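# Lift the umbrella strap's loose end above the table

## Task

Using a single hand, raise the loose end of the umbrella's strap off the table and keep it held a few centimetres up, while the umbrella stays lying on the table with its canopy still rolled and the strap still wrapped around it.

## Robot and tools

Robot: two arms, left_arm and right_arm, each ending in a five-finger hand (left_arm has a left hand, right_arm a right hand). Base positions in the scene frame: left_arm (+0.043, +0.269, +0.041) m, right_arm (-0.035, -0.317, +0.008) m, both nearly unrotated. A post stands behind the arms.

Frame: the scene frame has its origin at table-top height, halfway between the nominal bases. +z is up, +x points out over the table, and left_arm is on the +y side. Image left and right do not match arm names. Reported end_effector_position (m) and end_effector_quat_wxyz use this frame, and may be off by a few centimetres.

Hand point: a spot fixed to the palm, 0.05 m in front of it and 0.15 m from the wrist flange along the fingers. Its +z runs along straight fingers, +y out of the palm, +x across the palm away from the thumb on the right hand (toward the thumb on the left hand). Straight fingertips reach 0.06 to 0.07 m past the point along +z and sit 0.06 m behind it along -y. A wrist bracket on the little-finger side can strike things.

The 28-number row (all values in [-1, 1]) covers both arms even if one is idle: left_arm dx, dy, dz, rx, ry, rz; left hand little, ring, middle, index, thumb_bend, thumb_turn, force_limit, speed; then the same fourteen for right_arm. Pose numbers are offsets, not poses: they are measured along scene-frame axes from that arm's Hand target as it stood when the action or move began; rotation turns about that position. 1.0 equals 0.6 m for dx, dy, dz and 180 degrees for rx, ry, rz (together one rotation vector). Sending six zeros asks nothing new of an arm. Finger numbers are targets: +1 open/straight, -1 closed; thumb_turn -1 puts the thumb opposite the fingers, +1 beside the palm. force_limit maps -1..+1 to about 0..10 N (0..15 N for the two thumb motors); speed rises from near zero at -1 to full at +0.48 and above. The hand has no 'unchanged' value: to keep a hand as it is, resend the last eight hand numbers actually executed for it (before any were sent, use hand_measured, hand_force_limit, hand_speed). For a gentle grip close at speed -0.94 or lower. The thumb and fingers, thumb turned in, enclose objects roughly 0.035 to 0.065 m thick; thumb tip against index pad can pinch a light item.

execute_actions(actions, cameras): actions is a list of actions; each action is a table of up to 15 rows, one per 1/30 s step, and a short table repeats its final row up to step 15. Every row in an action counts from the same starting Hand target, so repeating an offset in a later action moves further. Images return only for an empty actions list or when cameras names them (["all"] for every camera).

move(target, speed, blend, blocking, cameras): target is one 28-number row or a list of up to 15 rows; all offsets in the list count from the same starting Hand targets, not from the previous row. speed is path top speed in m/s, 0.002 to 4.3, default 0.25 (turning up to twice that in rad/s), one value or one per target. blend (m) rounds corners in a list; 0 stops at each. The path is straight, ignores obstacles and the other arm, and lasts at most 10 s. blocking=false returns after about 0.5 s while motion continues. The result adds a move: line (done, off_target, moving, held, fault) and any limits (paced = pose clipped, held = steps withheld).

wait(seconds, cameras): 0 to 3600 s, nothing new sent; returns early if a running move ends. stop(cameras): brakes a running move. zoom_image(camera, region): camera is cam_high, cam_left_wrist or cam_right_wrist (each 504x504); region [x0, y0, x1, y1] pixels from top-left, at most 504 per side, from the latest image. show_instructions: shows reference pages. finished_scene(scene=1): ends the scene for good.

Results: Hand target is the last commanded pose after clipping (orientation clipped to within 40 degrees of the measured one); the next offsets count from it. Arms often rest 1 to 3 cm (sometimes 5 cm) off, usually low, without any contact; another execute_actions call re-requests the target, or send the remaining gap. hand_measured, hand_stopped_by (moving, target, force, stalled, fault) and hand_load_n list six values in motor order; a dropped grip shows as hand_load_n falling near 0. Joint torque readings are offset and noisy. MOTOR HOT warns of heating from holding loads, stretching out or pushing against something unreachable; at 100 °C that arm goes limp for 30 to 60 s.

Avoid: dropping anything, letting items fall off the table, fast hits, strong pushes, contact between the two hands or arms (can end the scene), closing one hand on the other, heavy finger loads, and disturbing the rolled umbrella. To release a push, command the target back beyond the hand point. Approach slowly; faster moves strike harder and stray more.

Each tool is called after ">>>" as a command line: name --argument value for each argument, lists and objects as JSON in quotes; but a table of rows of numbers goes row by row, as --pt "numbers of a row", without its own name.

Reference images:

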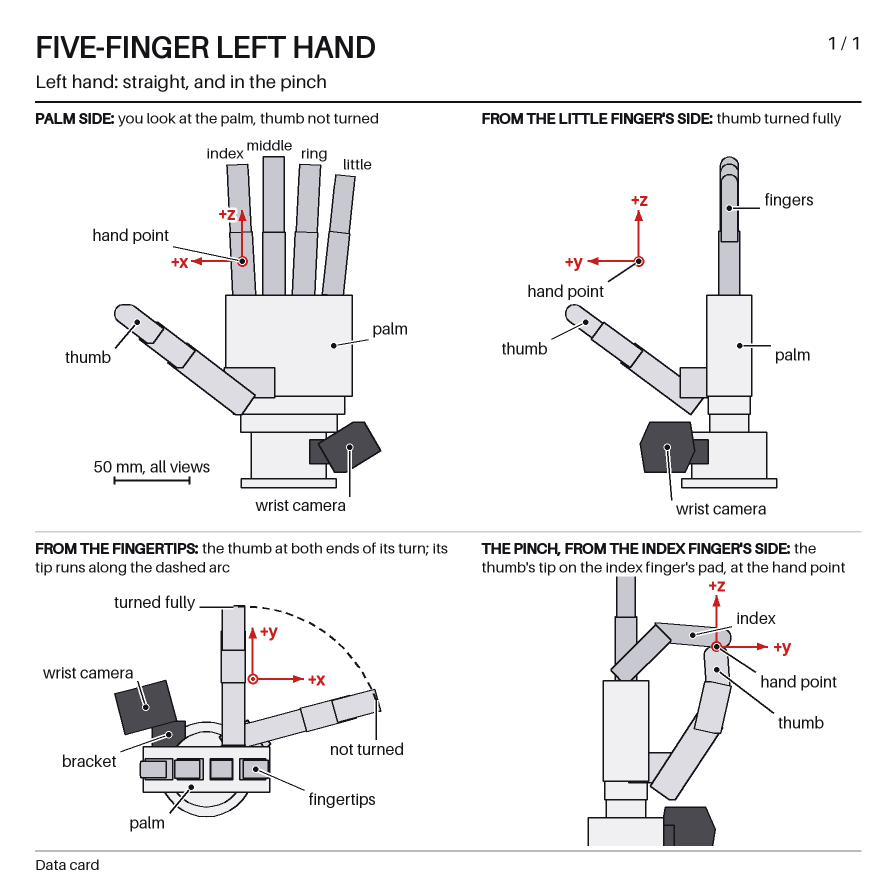

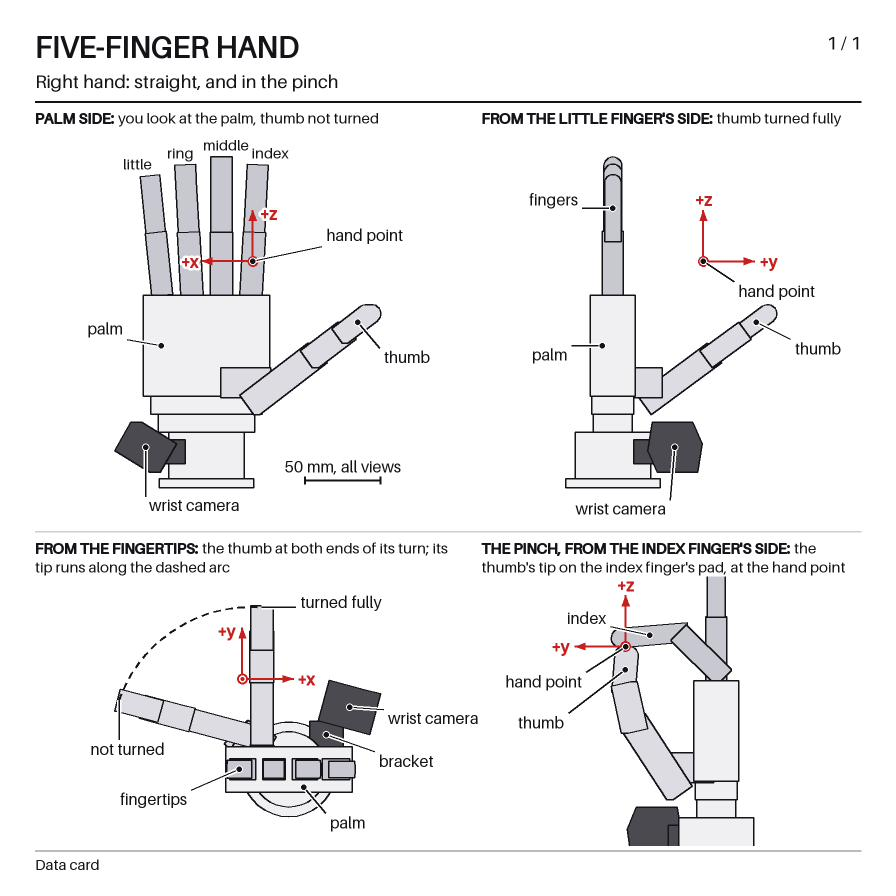

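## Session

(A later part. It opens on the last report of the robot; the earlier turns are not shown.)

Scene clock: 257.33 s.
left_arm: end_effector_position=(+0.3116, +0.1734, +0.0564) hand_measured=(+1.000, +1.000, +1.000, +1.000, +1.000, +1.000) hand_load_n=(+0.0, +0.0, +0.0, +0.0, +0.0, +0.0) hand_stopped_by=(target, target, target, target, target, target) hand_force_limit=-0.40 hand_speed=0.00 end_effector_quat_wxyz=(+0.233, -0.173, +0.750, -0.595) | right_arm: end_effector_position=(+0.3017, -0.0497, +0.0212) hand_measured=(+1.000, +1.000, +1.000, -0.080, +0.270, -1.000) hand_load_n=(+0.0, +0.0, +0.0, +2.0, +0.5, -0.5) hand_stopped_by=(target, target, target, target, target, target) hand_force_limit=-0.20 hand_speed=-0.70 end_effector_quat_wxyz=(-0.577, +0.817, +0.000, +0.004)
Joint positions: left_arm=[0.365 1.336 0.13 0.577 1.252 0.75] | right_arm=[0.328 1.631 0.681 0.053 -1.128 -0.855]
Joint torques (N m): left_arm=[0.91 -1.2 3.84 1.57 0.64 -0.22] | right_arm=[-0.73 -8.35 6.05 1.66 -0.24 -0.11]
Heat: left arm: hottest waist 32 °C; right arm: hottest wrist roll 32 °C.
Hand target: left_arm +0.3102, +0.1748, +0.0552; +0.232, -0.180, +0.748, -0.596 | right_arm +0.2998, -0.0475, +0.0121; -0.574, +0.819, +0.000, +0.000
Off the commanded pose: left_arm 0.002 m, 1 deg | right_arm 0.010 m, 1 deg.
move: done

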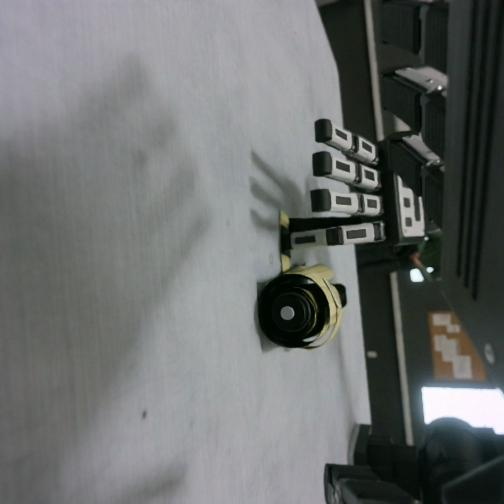

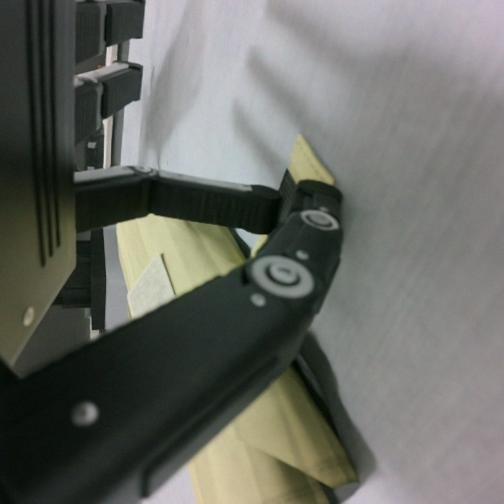

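>>> move --pt "0 0 0 0 0 0 1 1 1 1 1 1 -0.4 0 0.0 0.0 0.0 0 0 0 1 1 1 -0.14 0.27 -1 0 -0.7" --cameras '["cam_left_wrist","cam_right_wrist"]' --speed 0.06

>>> zoom_image --camera "cam_left_wrist" --region '[240, 180, 360, 300]'

>>> zoom_image --camera "cam_right_wrist" --region '[200, 70, 440, 310]'

Scene clock: 259.43 s.
left_arm: end_effector_position=(+0.3116, +0.1734, +0.0564) hand_measured=(+1.000, +1.000, +1.000, +1.000, +1.000, +1.000) hand_load_n=(+0.0, +0.0, +0.0, +0.0, +0.0, -0.5) hand_stopped_by=(target, target, target, target, target, target) hand_force_limit=-0.40 hand_speed=0.00 end_effector_quat_wxyz=(+0.233, -0.173, +0.750, -0.595) | right_arm: end_effector_position=(+0.3018, -0.0497, +0.0211) hand_measured=(+1.000, +1.000, +1.000, -0.140, +0.270, -1.000) hand_load_n=(+0.0, +0.0, +0.0, +1.0, +0.5, -0.5) hand_stopped_by=(target, target, target, target, target, target) hand_force_limit=0.00 hand_speed=-0.70 end_effector_quat_wxyz=(-0.577, +0.817, +0.000, +0.004)
Joint positions: left_arm=[0.365 1.336 0.13 0.577 1.252 0.75] | right_arm=[0.328 1.631 0.681 0.053 -1.128 -0.855]
Joint torques (N m): left_arm=[0.85 -1.08 3.85 1.57 0.63 -0.22] | right_arm=[-0.79 -8.41 6.19 1.55 -0.26 -0.11]
Heat: left arm: hottest waist 32 °C; right arm: hottest wrist roll 32 °C.
Hand target: left_arm +0.3102, +0.1748, +0.0552; +0.232, -0.180, +0.748, -0.596 | right_arm +0.2998, -0.0475, +0.0121; -0.574, +0.819, +0.000, +0.000
Off the commanded pose: left_arm 0.002 m, 1 deg | right_arm 0.010 m, 1 deg.
move: done

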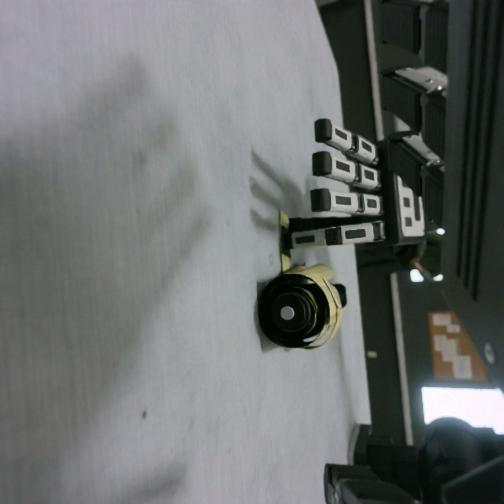

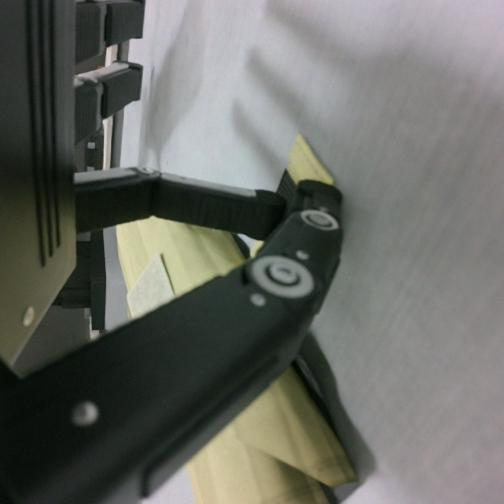

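Scaled by 4.200 from the camera's image (finer frame: 720x720).

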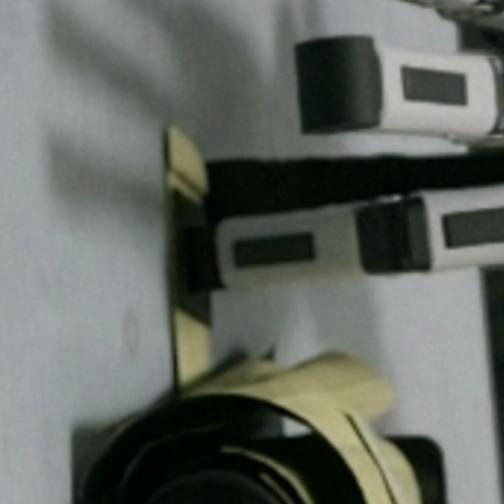

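Scaled by 2.100 from the camera's image (finer frame: 720x720).

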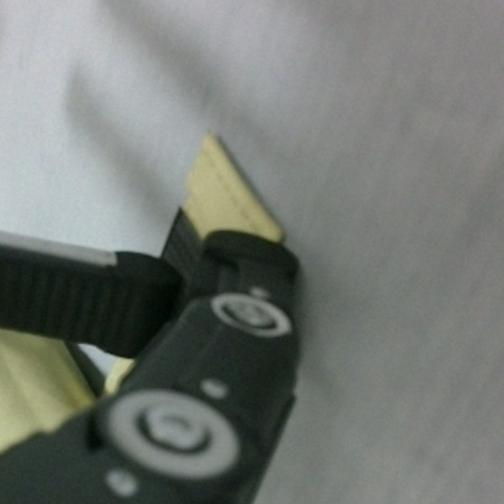

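>>> move --pt "0 0 0 0 0 0 1 1 1 1 1 1 -0.4 0 0.0 0.0 -0.008 0 0 0 1 1 1 -0.2 0.25 -1 0 -0.7" --cameras '["cam_left_wrist","cam_right_wrist"]' --speed 0.06

>>> zoom_image --camera "cam_left_wrist" --region '[240, 180, 360, 300]'

>>> zoom_image --camera "cam_right_wrist" --region '[200, 70, 440, 310]'

Scene clock: 265.47 s.
left_arm: end_effector_position=(+0.3116, +0.1734, +0.0564) hand_measured=(+1.000, +1.000, +1.000, +1.000, +1.000, +1.000) hand_load_n=(+0.0, +0.0, +0.0, +0.0, +0.0, +0.0) hand_stopped_by=(target, target, target, target, target, target) hand_force_limit=-0.40 hand_speed=0.00 end_effector_quat_wxyz=(+0.233, -0.173, +0.750, -0.595) | right_arm: end_effector_position=(+0.3028, -0.0491, +0.0201) hand_measured=(+1.000, +1.000, +1.000, -0.200, +0.250, -1.000) hand_load_n=(+0.0, +0.0, +0.0, +1.0, +0.5, +0.0) hand_stopped_by=(target, target, target, target, target, target) hand_force_limit=0.00 hand_speed=-0.70 end_effector_quat_wxyz=(-0.578, +0.816, +0.002, +0.006)
Joint positions: left_arm=[0.365 1.336 0.13 0.577 1.252 0.75] | right_arm=[0.328 1.638 0.681 0.065 -1.131 -0.855]
Joint torques (N m): left_arm=[0.91 -1.14 3.85 1.58 0.64 -0.23] | right_arm=[-1.38 -7.71 5.9 1.65 -0.14 -0.11]
Heat: left arm: hottest waist 32 °C; right arm: hottest wrist roll 32 °C.
Hand target: left_arm +0.3102, +0.1748, +0.0552; +0.232, -0.180, +0.748, -0.596 | right_arm +0.2998, -0.0475, +0.0074; -0.574, +0.819, +0.000, +0.000
Off the commanded pose: left_arm 0.002 m, 1 deg | right_arm 0.013 m, 1 deg.
move: off_target (right_arm)

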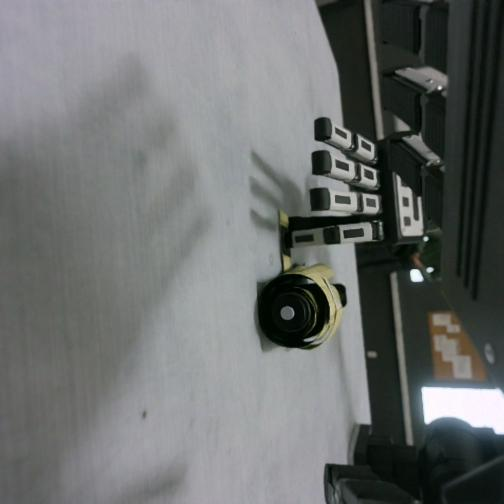

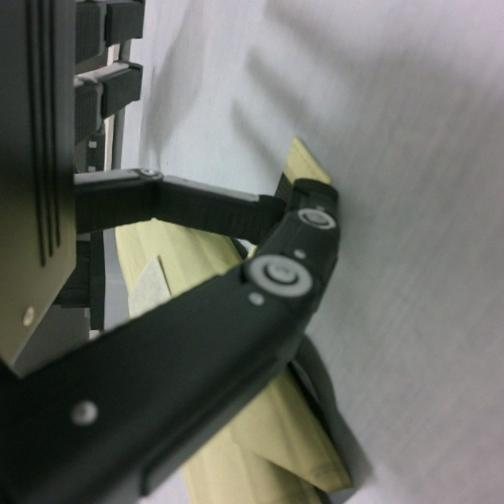

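Scaled by 4.200 from the camera's image (finer frame: 720x720).

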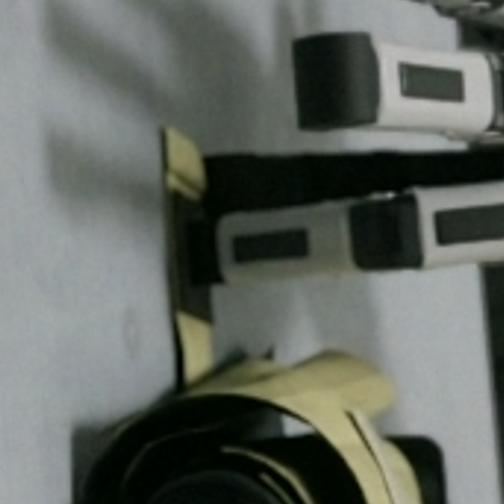

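Scaled by 2.100 from the camera's image (finer frame: 720x720).

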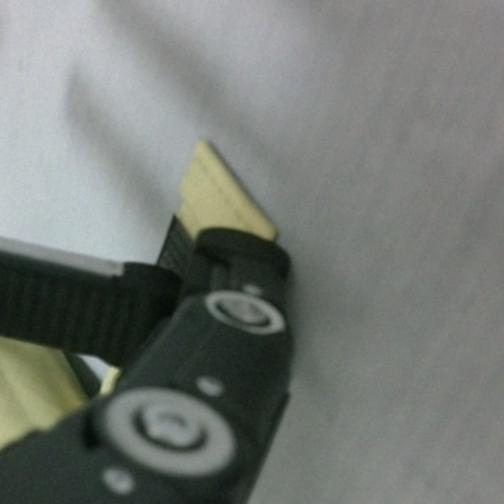

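>>> move --pt "0 0 0 0 0 0 1 1 1 1 1 1 -0.4 0 0.0 0.0 -0.004 0 0 0 1 1 1 -0.26 0.23 -1 0 -0.7" --cameras '["cam_left_wrist","cam_right_wrist"]' --speed 0.06

>>> zoom_image --camera "cam_left_wrist" --region '[240, 180, 360, 300]'

>>> zoom_image --camera "cam_right_wrist" --region '[200, 70, 440, 310]'

Scene clock: 267.30 s.
left_arm: end_effector_position=(+0.3116, +0.1734, +0.0564) hand_measured=(+1.000, +1.000, +1.000, +1.000, +1.000, +1.000) hand_load_n=(+0.0, +0.0, +0.0, +0.0, +0.0, +0.0) hand_stopped_by=(target, target, target, target, target, target) hand_force_limit=-0.40 hand_speed=0.00 end_effector_quat_wxyz=(+0.233, -0.173, +0.750, -0.595) | right_arm: end_effector_position=(+0.3038, -0.0486, +0.0190) hand_measured=(+1.000, +1.000, +1.000, -0.260, +0.230, -1.000) hand_load_n=(+0.0, +0.0, +0.0, +2.0, +0.5, -0.5) hand_stopped_by=(target, target, target, target, target, target) hand_force_limit=0.00 hand_speed=-0.70 end_effector_quat_wxyz=(-0.579, +0.815, +0.004, +0.007)
Joint positions: left_arm=[0.365 1.336 0.13 0.577 1.252 0.75] | right_arm=[0.328 1.642 0.681 0.075 -1.132 -0.855]
Joint torques (N m): left_arm=[0.73 -1.14 3.84 1.57 0.64 -0.23] | right_arm=[-0.91 -7.94 5.76 1.62 -0.1 -0.1]
Heat: left arm: hottest waist 32 °C; right arm: hottest wrist roll 32 °C.
Hand target: left_arm +0.3102, +0.1748, +0.0552; +0.232, -0.180, +0.748, -0.596 | right_arm +0.2998, -0.0475, +0.0049; -0.574, +0.819, +0.000, +0.000
Off the commanded pose: left_arm 0.002 m, 1 deg | right_arm 0.015 m, 1 deg.
move: off_target (right_arm)

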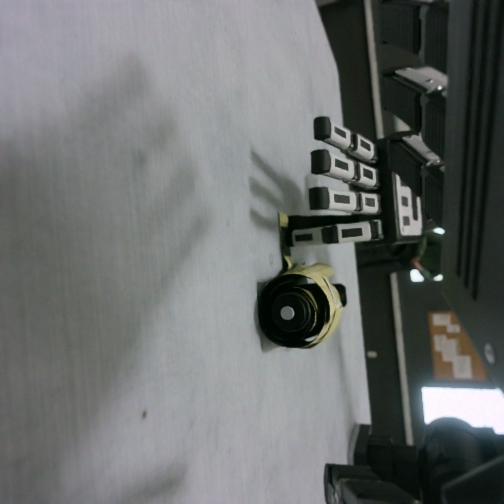

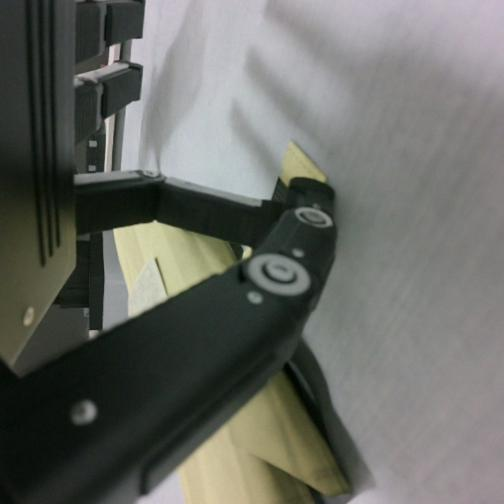

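Scaled by 4.200 from the camera's image (finer frame: 720x720).

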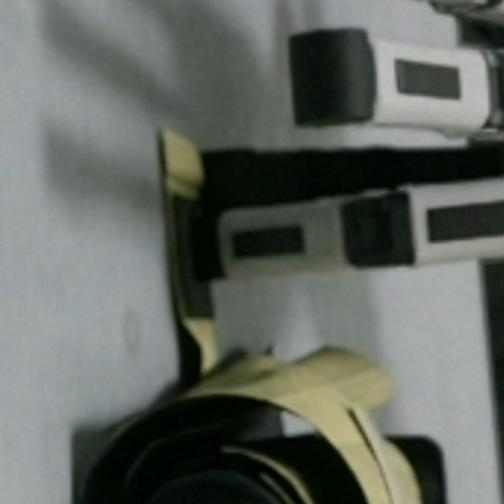

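Scaled by 2.100 from the camera's image (finer frame: 720x720).

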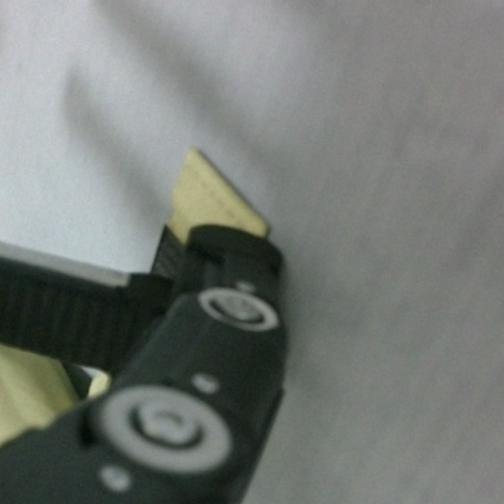

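>>> move --pt "0 0 0 0 0 0 1 1 1 1 1 1 -0.4 0 0.0 0.0 0.0 0 0 0 1 1 1 -0.34 0.2 -1 0 -0.7" --cameras '["cam_left_wrist","cam_right_wrist"]' --speed 0.06

>>> zoom_image --camera "cam_left_wrist" --region '[240, 180, 360, 300]'

>>> zoom_image --camera "cam_right_wrist" --region '[200, 70, 440, 310]'

Scene clock: 269.20 s.
left_arm: end_effector_position=(+0.3116, +0.1734, +0.0564) hand_measured=(+1.000, +1.000, +1.000, +1.000, +1.000, +1.000) hand_load_n=(+0.0, +0.0, +0.0, +0.0, +0.0, -0.5) hand_stopped_by=(target, target, target, target, target, target) hand_force_limit=-0.40 hand_speed=0.00 end_effector_quat_wxyz=(+0.233, -0.173, +0.750, -0.595) | right_arm: end_effector_position=(+0.3039, -0.0488, +0.0178) hand_measured=(+1.000, +1.000, +1.000, -0.336, +0.202, -1.000) hand_load_n=(+0.0, +0.0, +0.0, +6.0, +2.0, -3.5) hand_stopped_by=(target, target, target, force, target, target) hand_force_limit=0.00 hand_speed=-0.70 end_effector_quat_wxyz=(-0.579, +0.816, +0.003, +0.007)
Joint positions: left_arm=[0.365 1.336 0.13 0.577 1.252 0.75] | right_arm=[0.328 1.645 0.681 0.077 -1.131 -0.855]
Joint torques (N m): left_arm=[0.97 -1.08 3.85 1.61 0.64 -0.23] | right_arm=[-0.85 -7.88 5.65 1.59 -0.16 -0.11]
Heat: left arm: hottest waist 32 °C; right arm: hottest wrist roll 32 °C.
Hand target: left_arm +0.3102, +0.1748, +0.0552; +0.232, -0.180, +0.748, -0.596 | right_arm +0.2998, -0.0475, +0.0049; -0.574, +0.819, +0.000, +0.000
Off the commanded pose: left_arm 0.002 m, 1 deg | right_arm 0.014 m, 1 deg.
move: done

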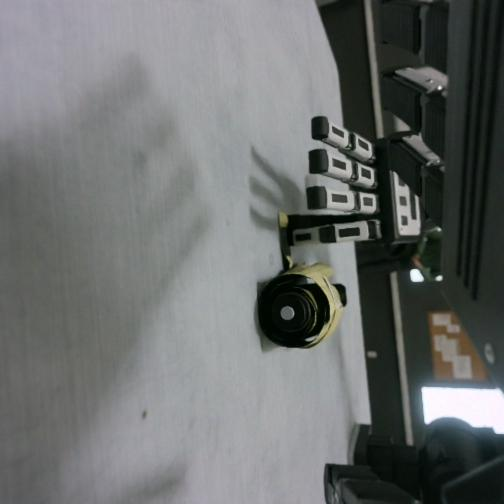

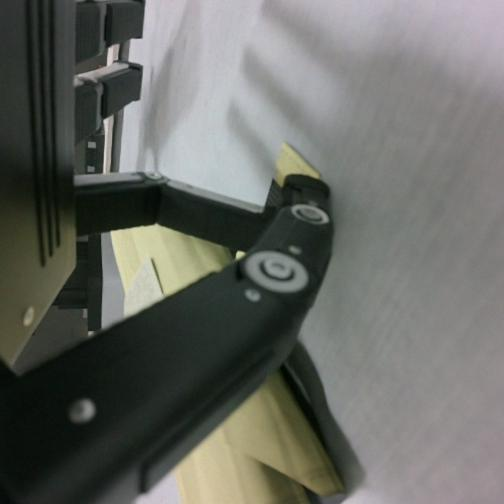

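Scaled by 4.200 from the camera's image (finer frame: 720x720).

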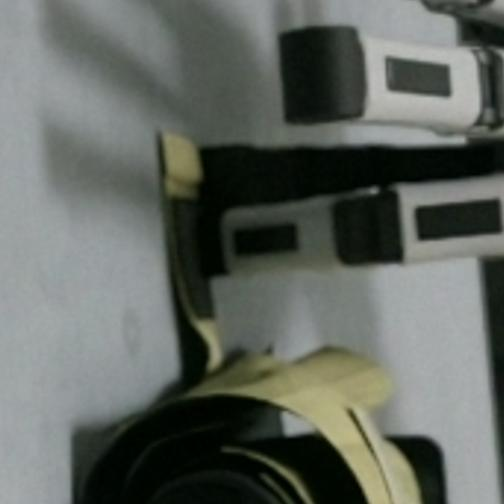

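Scaled by 2.100 from the camera's image (finer frame: 720x720).

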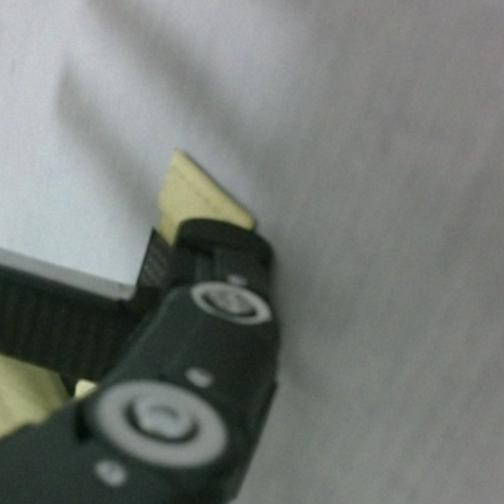

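>>> move --pt "0 0 0 0 0 0 1 1 1 1 1 1 -0.4 0 0.0 0.0 0.06 0 0 0 1 1 1 -0.34 0.2 -1 0 -0.7" --cameras '["cam_left_wrist","cam_right_wrist","cam_high"]' --speed 0.03

>>> zoom_image --camera "cam_left_wrist" --region '[240, 180, 360, 300]'

>>> zoom_image --camera "cam_right_wrist" --region '[200, 70, 440, 310]'

Scene clock: 272.30 s.
left_arm: end_effector_position=(+0.3116, +0.1734, +0.0564) hand_measured=(+1.000, +1.000, +1.000, +1.000, +1.000, +1.000) hand_load_n=(+0.0, +0.0, +0.0, +0.0, +0.0, +0.0) hand_stopped_by=(target, target, target, target, target, target) hand_force_limit=-0.40 hand_speed=0.00 end_effector_quat_wxyz=(+0.233, -0.173, +0.750, -0.595) | right_arm: end_effector_position=(+0.2956, -0.0519, +0.0322) hand_measured=(+1.000, +1.000, +1.000, -0.336, +0.202, -1.000) hand_load_n=(+0.0, +0.0, +0.0, +5.5, +2.5, -3.5) hand_stopped_by=(target, target, target, force, target, target) hand_force_limit=0.00 hand_speed=-0.70 end_effector_quat_wxyz=(-0.573, +0.820, -0.007, -0.004)
Joint positions: left_arm=[0.365 1.336 0.13 0.577 1.252 0.75] | right_arm=[0.328 1.59 0.681 -0.011 -1.124 -0.855]
Joint torques (N m): left_arm=[0.91 -1.08 3.84 1.58 0.64 -0.24] | right_arm=[-0.85 -11.34 8.01 0.54 -0.41 -0.09]
Heat: left arm: hottest waist 32 °C; right arm: hottest wrist roll 32 °C.
Hand target: left_arm +0.3102, +0.1748, +0.0552; +0.232, -0.180, +0.748, -0.596 | right_arm +0.2998, -0.0475, +0.0409; -0.574, +0.819, +0.000, +0.000
Off the commanded pose: left_arm 0.002 m, 1 deg | right_arm 0.011 m, 1 deg.
move: off_target (right_arm)

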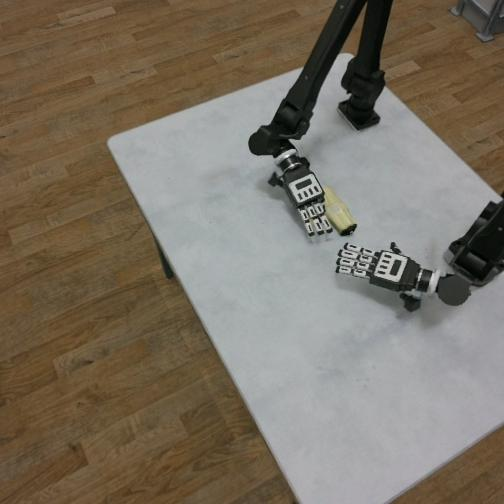

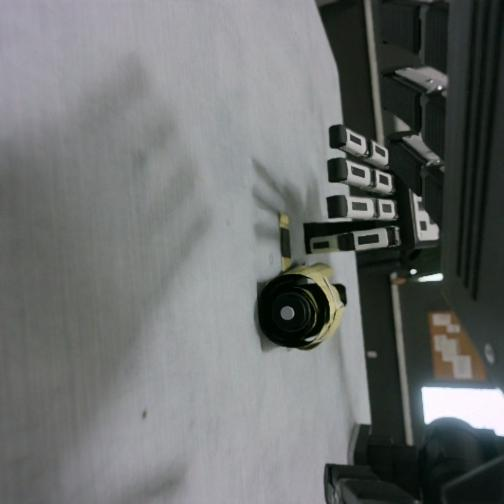

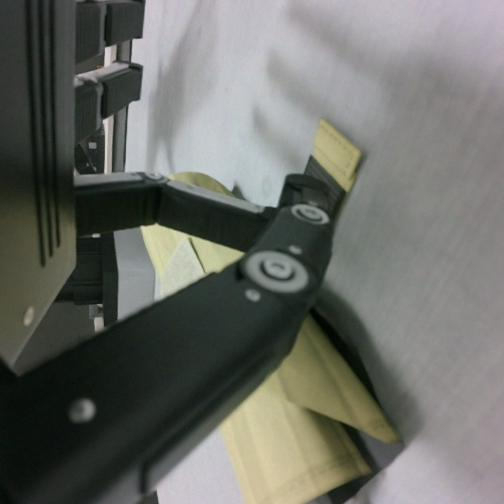

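Scaled by 4.200 from the camera's image (finer frame: 720x720).

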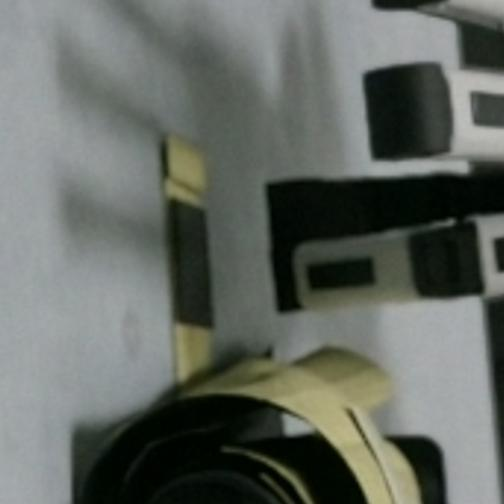

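Scaled by 2.100 from the camera's image (finer frame: 720x720).

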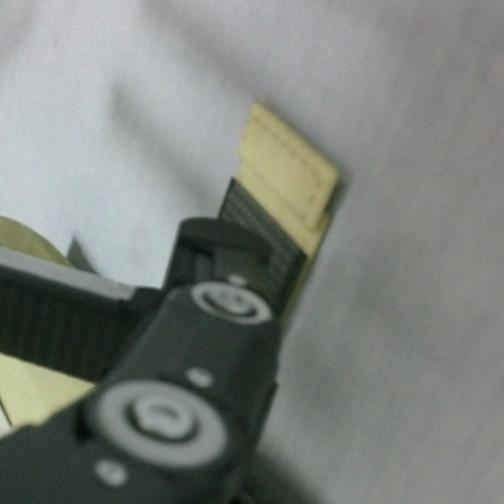

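>>> move --pt "0 0 0 0 0 0 1 1 1 1 1 1 -0.4 0 0.018 -0.0175 0.083 0 0 0 1 1 -0.1 0.2 0.32 -1 0 -0.3" --pt "0 0 0 0 0 0 1 1 1 1 1 1 -0.4 0 0.018 -0.0175 -0.02 0 0 0 1 1 -0.1 0.2 0.32 -1 0 -0.3" --cameras '["cam_left_wrist","cam_right_wrist"]' --speed 0.06

>>> zoom_image --camera "cam_left_wrist" --region '[240, 180, 360, 300]'

>>> zoom_image --camera "cam_right_wrist" --region '[200, 70, 440, 310]'

Scene clock: 300.13 s.
left_arm: end_effector_position=(+0.3116, +0.1734, +0.0564) hand_measured=(+1.000, +1.000, +1.000, +1.000, +1.000, +1.000) hand_load_n=(+0.0, +0.0, +0.0, +0.0, +0.0, +0.0) hand_stopped_by=(target, target, target, target, target, target) hand_force_limit=-0.40 hand_speed=0.00 end_effector_quat_wxyz=(+0.233, -0.173, +0.750, -0.595) | right_arm: end_effector_position=(+0.3119, -0.0545, +0.0371) hand_measured=(+1.000, +1.000, -0.100, +0.200, +0.320, -1.000) hand_load_n=(+0.0, +0.0, +0.0, +0.0, +0.0, +0.0) hand_stopped_by=(target, target, target, target, target, target) hand_force_limit=0.00 hand_speed=-0.30 end_effector_quat_wxyz=(-0.574, +0.819, +0.001, -0.002)
Joint positions: left_arm=[0.365 1.336 0.13 0.577 1.252 0.75] | right_arm=[0.31 1.61 0.734 -0.082 -1.141 -0.91]
Joint torques (N m): left_arm=[0.97 -1.14 3.81 1.58 0.63 -0.23] | right_arm=[-1.96 -9.52 5.67 1.69 -0.57 -0.2]
Heat: left arm: hottest waist 32 °C; right arm: hottest elbow 32 °C.
Hand target: left_arm +0.3102, +0.1748, +0.0552; +0.232, -0.180, +0.748, -0.596 | right_arm +0.3106, -0.0579, +0.0289; -0.574, +0.819, +0.000, +0.000
Off the commanded pose: left_arm 0.002 m, 1 deg | right_arm 0.009 m, 0 deg.
move: done

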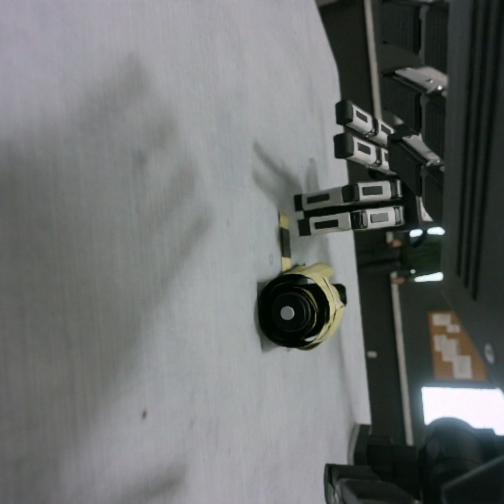

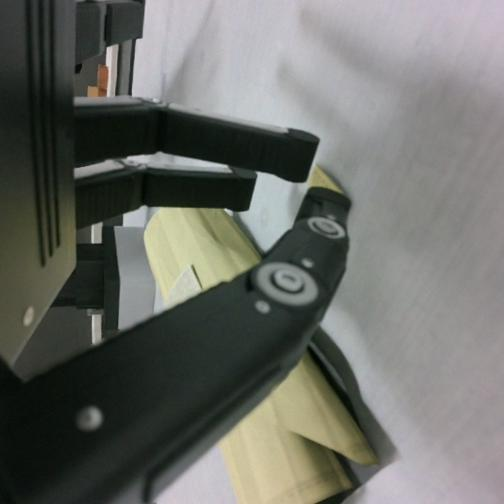

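Scaled by 4.200 from the camera's image (finer frame: 720x720).

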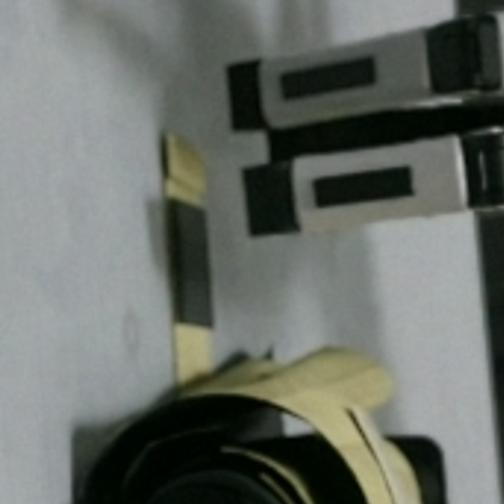

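Scaled by 2.100 from the camera's image (finer frame: 720x720).

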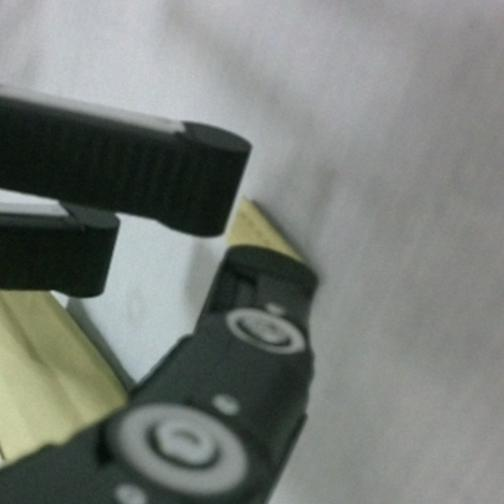

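>>> move --pt "0 0 0 0 0 0 1 1 1 1 1 1 -0.4 0 0 0 -0.0215 0 0 0 1 1 -0.1 0.2 0.32 -1 0 -0.3" --cameras '["cam_left_wrist","cam_right_wrist"]' --speed 0.04

>>> zoom_image --camera "cam_left_wrist" --region '[240, 180, 360, 300]'

>>> zoom_image --camera "cam_right_wrist" --region '[200, 70, 440, 310]'

Scene clock: 302.10 s.
left_arm: end_effector_position=(+0.3116, +0.1734, +0.0564) hand_measured=(+1.000, +1.000, +1.000, +1.000, +1.000, +1.000) hand_load_n=(+0.0, +0.0, +0.0, +0.0, +0.0, +0.0) hand_stopped_by=(target, target, target, target, target, target) hand_force_limit=-0.40 hand_speed=0.00 end_effector_quat_wxyz=(+0.233, -0.173, +0.750, -0.595) | right_arm: end_effector_position=(+0.3114, -0.0544, +0.0251) hand_measured=(+1.000, +1.000, -0.100, +0.200, +0.320, -1.000) hand_load_n=(+0.5, +0.0, +0.0, +0.0, +0.0, +0.0) hand_stopped_by=(target, target, target, target, target, target) hand_force_limit=0.00 hand_speed=-0.30 end_effector_quat_wxyz=(-0.575, +0.818, +0.002, -0.002)
Joint positions: left_arm=[0.365 1.336 0.13 0.577 1.252 0.75] | right_arm=[0.31 1.641 0.725 -0.04 -1.143 -0.91]
Joint torques (N m): left_arm=[0.91 -1.14 3.85 1.59 0.63 -0.23] | right_arm=[-2.02 -9.35 5.46 1.52 -0.51 -0.19]
Heat: left arm: hottest waist 32 °C; right arm: hottest elbow 32 °C.
Hand target: left_arm +0.3102, +0.1748, +0.0552; +0.232, -0.180, +0.748, -0.596 | right_arm +0.3106, -0.0579, +0.0161; -0.574, +0.819, +0.000, +0.000
Off the commanded pose: left_arm 0.002 m, 1 deg | right_arm 0.010 m, 0 deg.
move: done

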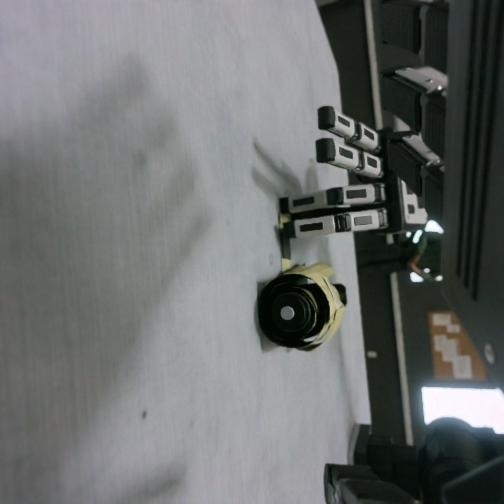

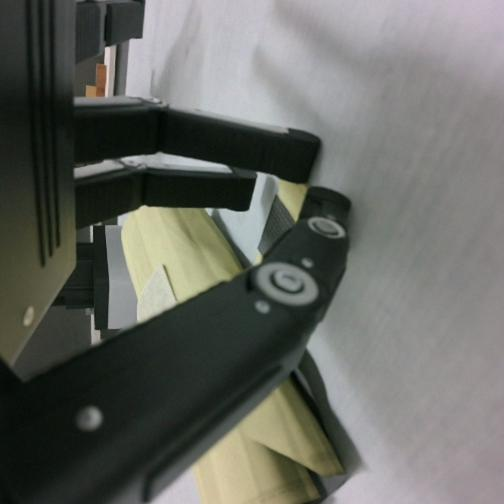

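Scaled by 4.200 from the camera's image (finer frame: 720x720).

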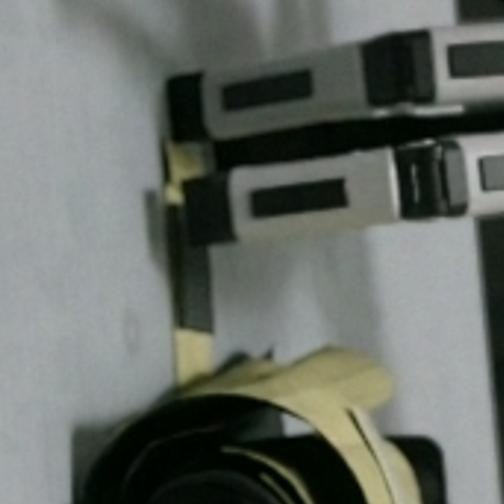

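Scaled by 2.100 from the camera's image (finer frame: 720x720).

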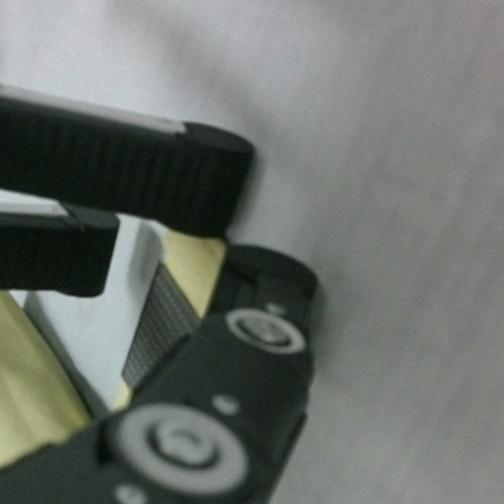

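>>> move --pt "0 0 0 0 0 0 1 1 1 1 1 1 -0.4 0 -0.02 0 0 0 0 0 1 1 -0.1 0.2 0.32 -1 0 -0.3" --cameras '["cam_left_wrist","cam_right_wrist"]' --speed 0.03

>>> zoom_image --camera "cam_left_wrist" --region '[240, 180, 360, 300]'

>>> zoom_image --camera "cam_right_wrist" --region '[200, 70, 440, 310]'

Scene clock: 304.77 s.
left_arm: end_effector_position=(+0.3116, +0.1734, +0.0564) hand_measured=(+1.000, +1.000, +1.000, +1.000, +1.000, +1.000) hand_load_n=(+0.0, +0.0, +0.0, +0.0, +0.0, +0.0) hand_stopped_by=(target, target, target, target, target, target) hand_force_limit=-0.40 hand_speed=0.00 end_effector_quat_wxyz=(+0.233, -0.173, +0.750, -0.595) | right_arm: end_effector_position=(+0.3097, -0.0548, +0.0232) hand_measured=(+1.000, +1.000, -0.100, +0.200, +0.320, -1.000) hand_load_n=(+0.0, +0.0, +0.0, +0.0, +0.0, +0.0) hand_stopped_by=(target, target, target, target, target, target) hand_force_limit=0.00 hand_speed=-0.30 end_effector_quat_wxyz=(-0.578, +0.816, +0.009, +0.009)
Joint positions: left_arm=[0.365 1.336 0.13 0.577 1.252 0.75] | right_arm=[0.31 1.636 0.704 0.003 -1.143 -0.91]
Joint torques (N m): left_arm=[0.91 -1.14 3.81 1.58 0.64 -0.23] | right_arm=[-1.26 -10.64 4.21 1.14 -0.32 -0.02]
Heat: left arm: hottest waist 32 °C; right arm: hottest elbow 32 °C.
Hand target: left_arm +0.3102, +0.1748, +0.0552; +0.232, -0.180, +0.748, -0.596 | right_arm +0.2985, -0.0579, +0.0159; -0.574, +0.819, +0.000, +0.000
Off the commanded pose: left_arm 0.002 m, 1 deg | right_arm 0.014 m, 2 deg.
move: off_target (right_arm)

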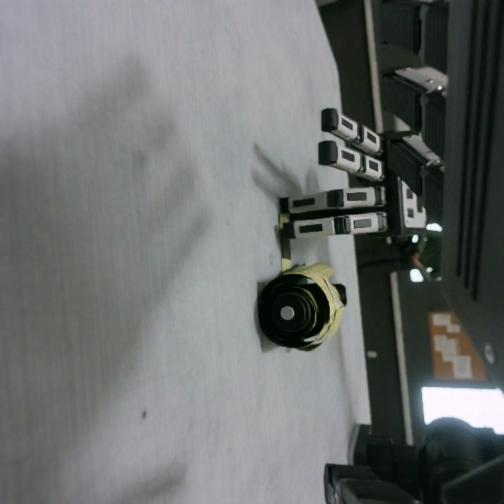

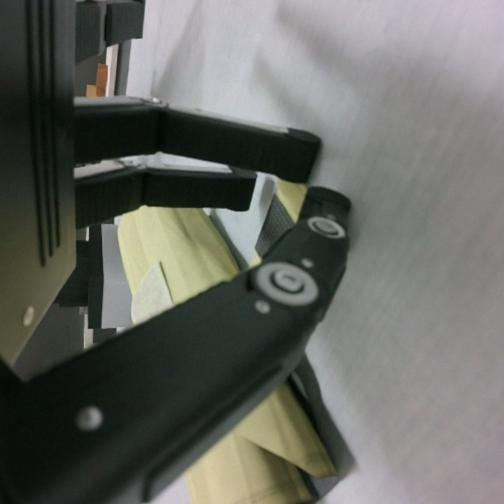

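Scaled by 4.200 from the camera's image (finer frame: 720x720).

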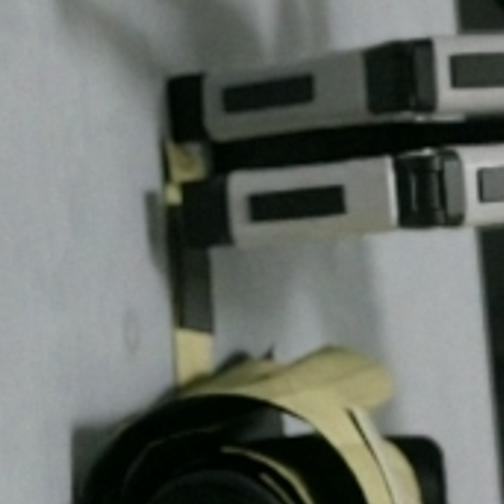

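Scaled by 2.100 from the camera's image (finer frame: 720x720).

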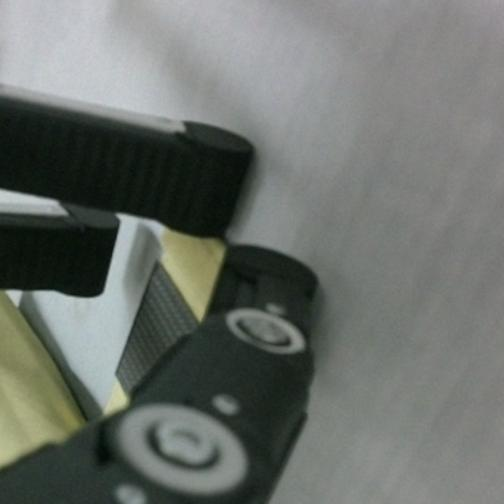

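>>> move --pt "0 0 0 0 0 0 1 1 1 1 1 1 -0.4 0 -0.02 0 0.008 0 0 0 1 1 -0.1 0.2 0.32 -1 0 -0.3" --cameras '["cam_left_wrist","cam_right_wrist"]' --speed 0.03

>>> zoom_image --camera "cam_left_wrist" --region '[240, 180, 360, 300]'

>>> zoom_image --camera "cam_right_wrist" --region '[200, 70, 440, 310]'

Scene clock: 307.13 s.
left_arm: end_effector_position=(+0.3116, +0.1734, +0.0564) hand_measured=(+1.000, +1.000, +1.000, +1.000, +1.000, +1.000) hand_load_n=(+0.0, +0.0, -0.5, +0.0, -0.5, +0.0) hand_stopped_by=(target, target, target, target, target, target) hand_force_limit=-0.40 hand_speed=0.00 end_effector_quat_wxyz=(+0.233, -0.173, +0.750, -0.595) | right_arm: end_effector_position=(+0.2974, -0.0589, +0.0236) hand_measured=(+1.000, +1.000, -0.100, +0.200, +0.320, -1.000) hand_load_n=(+0.0, +0.0, +0.5, -0.5, +0.0, +0.0) hand_stopped_by=(target, target, target, target, target, target) hand_force_limit=0.00 hand_speed=-0.30 end_effector_quat_wxyz=(-0.575, +0.818, +0.007, +0.010)
Joint positions: left_arm=[0.365 1.336 0.13 0.577 1.252 0.75] | right_arm=[0.31 1.605 0.667 0.008 -1.136 -0.91]
Joint torques (N m): left_arm=[0.85 -1.2 3.85 1.58 0.63 -0.22] | right_arm=[-0.85 -10.81 4.53 1.36 -0.4 0.11]
Heat: left arm: hottest waist 32 °C; right arm: hottest elbow 32 °C.
Hand target: left_arm +0.3102, +0.1748, +0.0552; +0.232, -0.180, +0.748, -0.596 | right_arm +0.2866, -0.0579, +0.0208; -0.574, +0.819, +0.000, +0.000
Off the commanded pose: left_arm 0.002 m, 1 deg | right_arm 0.011 m, 1 deg.
move: off_target (right_arm)

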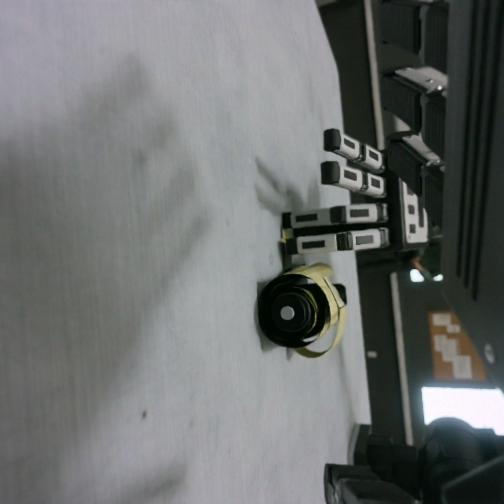

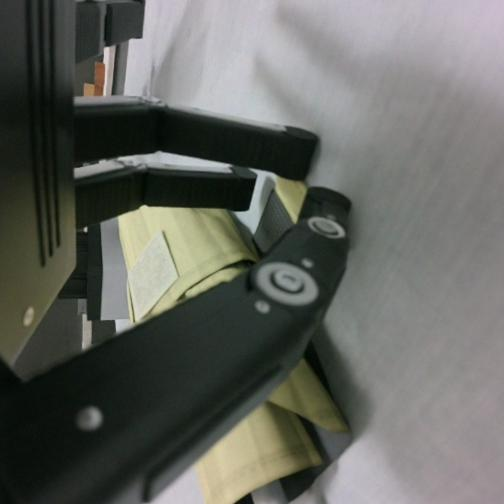

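Scaled by 4.200 from the camera's image (finer frame: 720x720).

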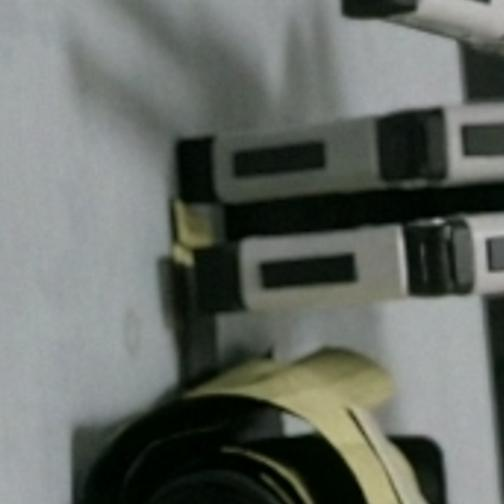

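Scaled by 2.100 from the camera's image (finer frame: 720x720).

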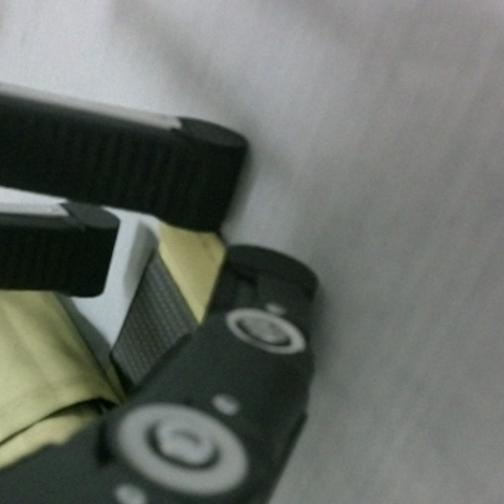

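>>> move --pt "0 0 0 0 0 0 1 1 1 1 1 1 -0.4 0 0.0 0 0.2 0 0 0 1 1 -0.1 0.2 0.32 -1 0 -0.3" --pt "0 0 0 0 0 0 1 1 1 1 1 1 -0.4 0 0.022 -0.0185 0.2 -0.217 0.217 -0.464 -1 -1 -1 -0.4 0.35 1 0 0" --cameras '["all"]' --speed 0.25

>>> zoom_image --camera "cam_left_wrist" --region '[240, 180, 400, 340]'

Scene clock: 333.10 s.
left_arm: end_effector_position=(+0.3116, +0.1734, +0.0564) hand_measured=(+1.000, +1.000, +1.000, +1.000, +1.000, +1.000) hand_load_n=(+0.0, +0.0, +0.0, +0.0, +0.0, +0.0) hand_stopped_by=(target, target, target, target, target, target) hand_force_limit=-0.40 hand_speed=0.00 end_effector_quat_wxyz=(+0.233, -0.173, +0.750, -0.595) | right_arm: end_effector_position=(+0.2872, -0.0815, +0.1261) hand_measured=(-1.000, -1.000, -1.000, -0.400, +0.350, +1.000) hand_load_n=(+0.0, +0.0, +0.0, +0.0, +0.0, +0.0) hand_stopped_by=(target, target, target, target, target, target) hand_force_limit=0.00 hand_speed=0.00 end_effector_quat_wxyz=(-0.112, +0.701, -0.694, +0.120)
Joint positions: left_arm=[0.365 1.336 0.13 0.577 1.252 0.75] | right_arm=[0.63 1.327 1.005 -0.976 0.187 0.547]
Joint torques (N m): left_arm=[0.91 -1.14 3.84 1.57 0.63 -0.23] | right_arm=[-0.67 -7.53 13.96 0.14 0.25 0.02]
Heat: left arm: hottest waist 32 °C; right arm: hottest elbow 33 °C.
Hand target: left_arm +0.3102, +0.1748, +0.0552; +0.232, -0.180, +0.748, -0.596 | right_arm +0.2998, -0.0691, +0.1407; -0.123, +0.697, -0.695, +0.122
Off the commanded pose: left_arm 0.002 m, 1 deg | right_arm 0.023 m, 1 deg.
move: off_target (right_arm); target 2's new numbers were sent with right_arm's hand 0.023 m and 1 deg from that target

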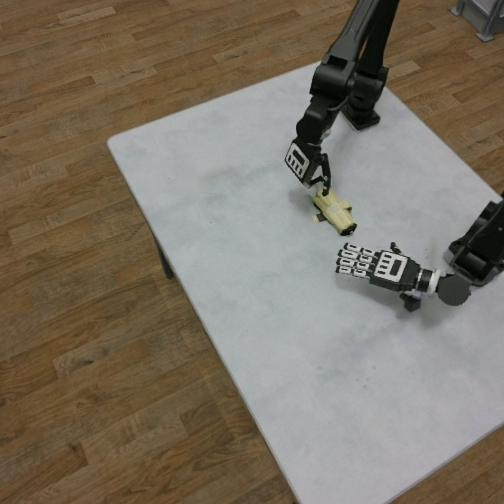

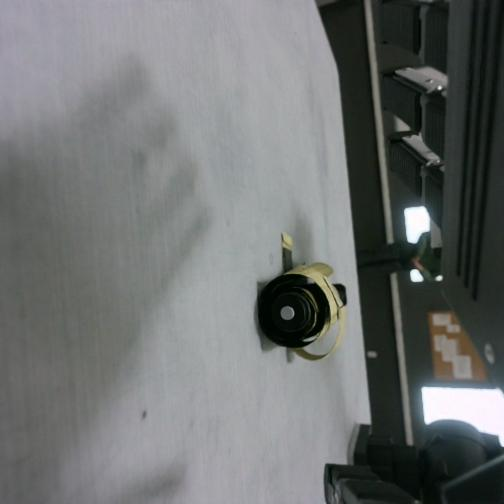

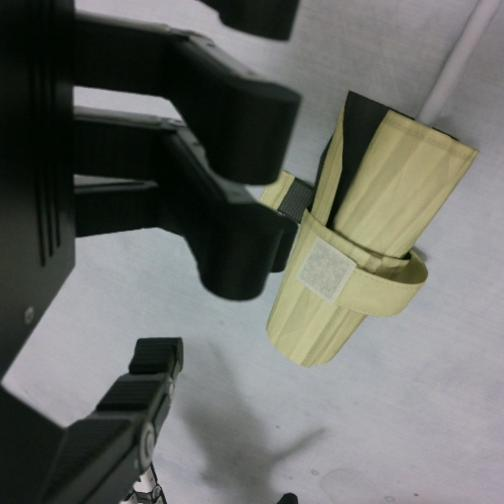

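Scaled by 3.150 from the camera's image (finer frame: 720x720).

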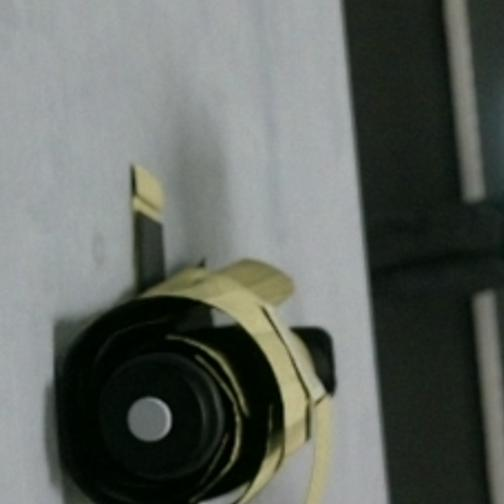

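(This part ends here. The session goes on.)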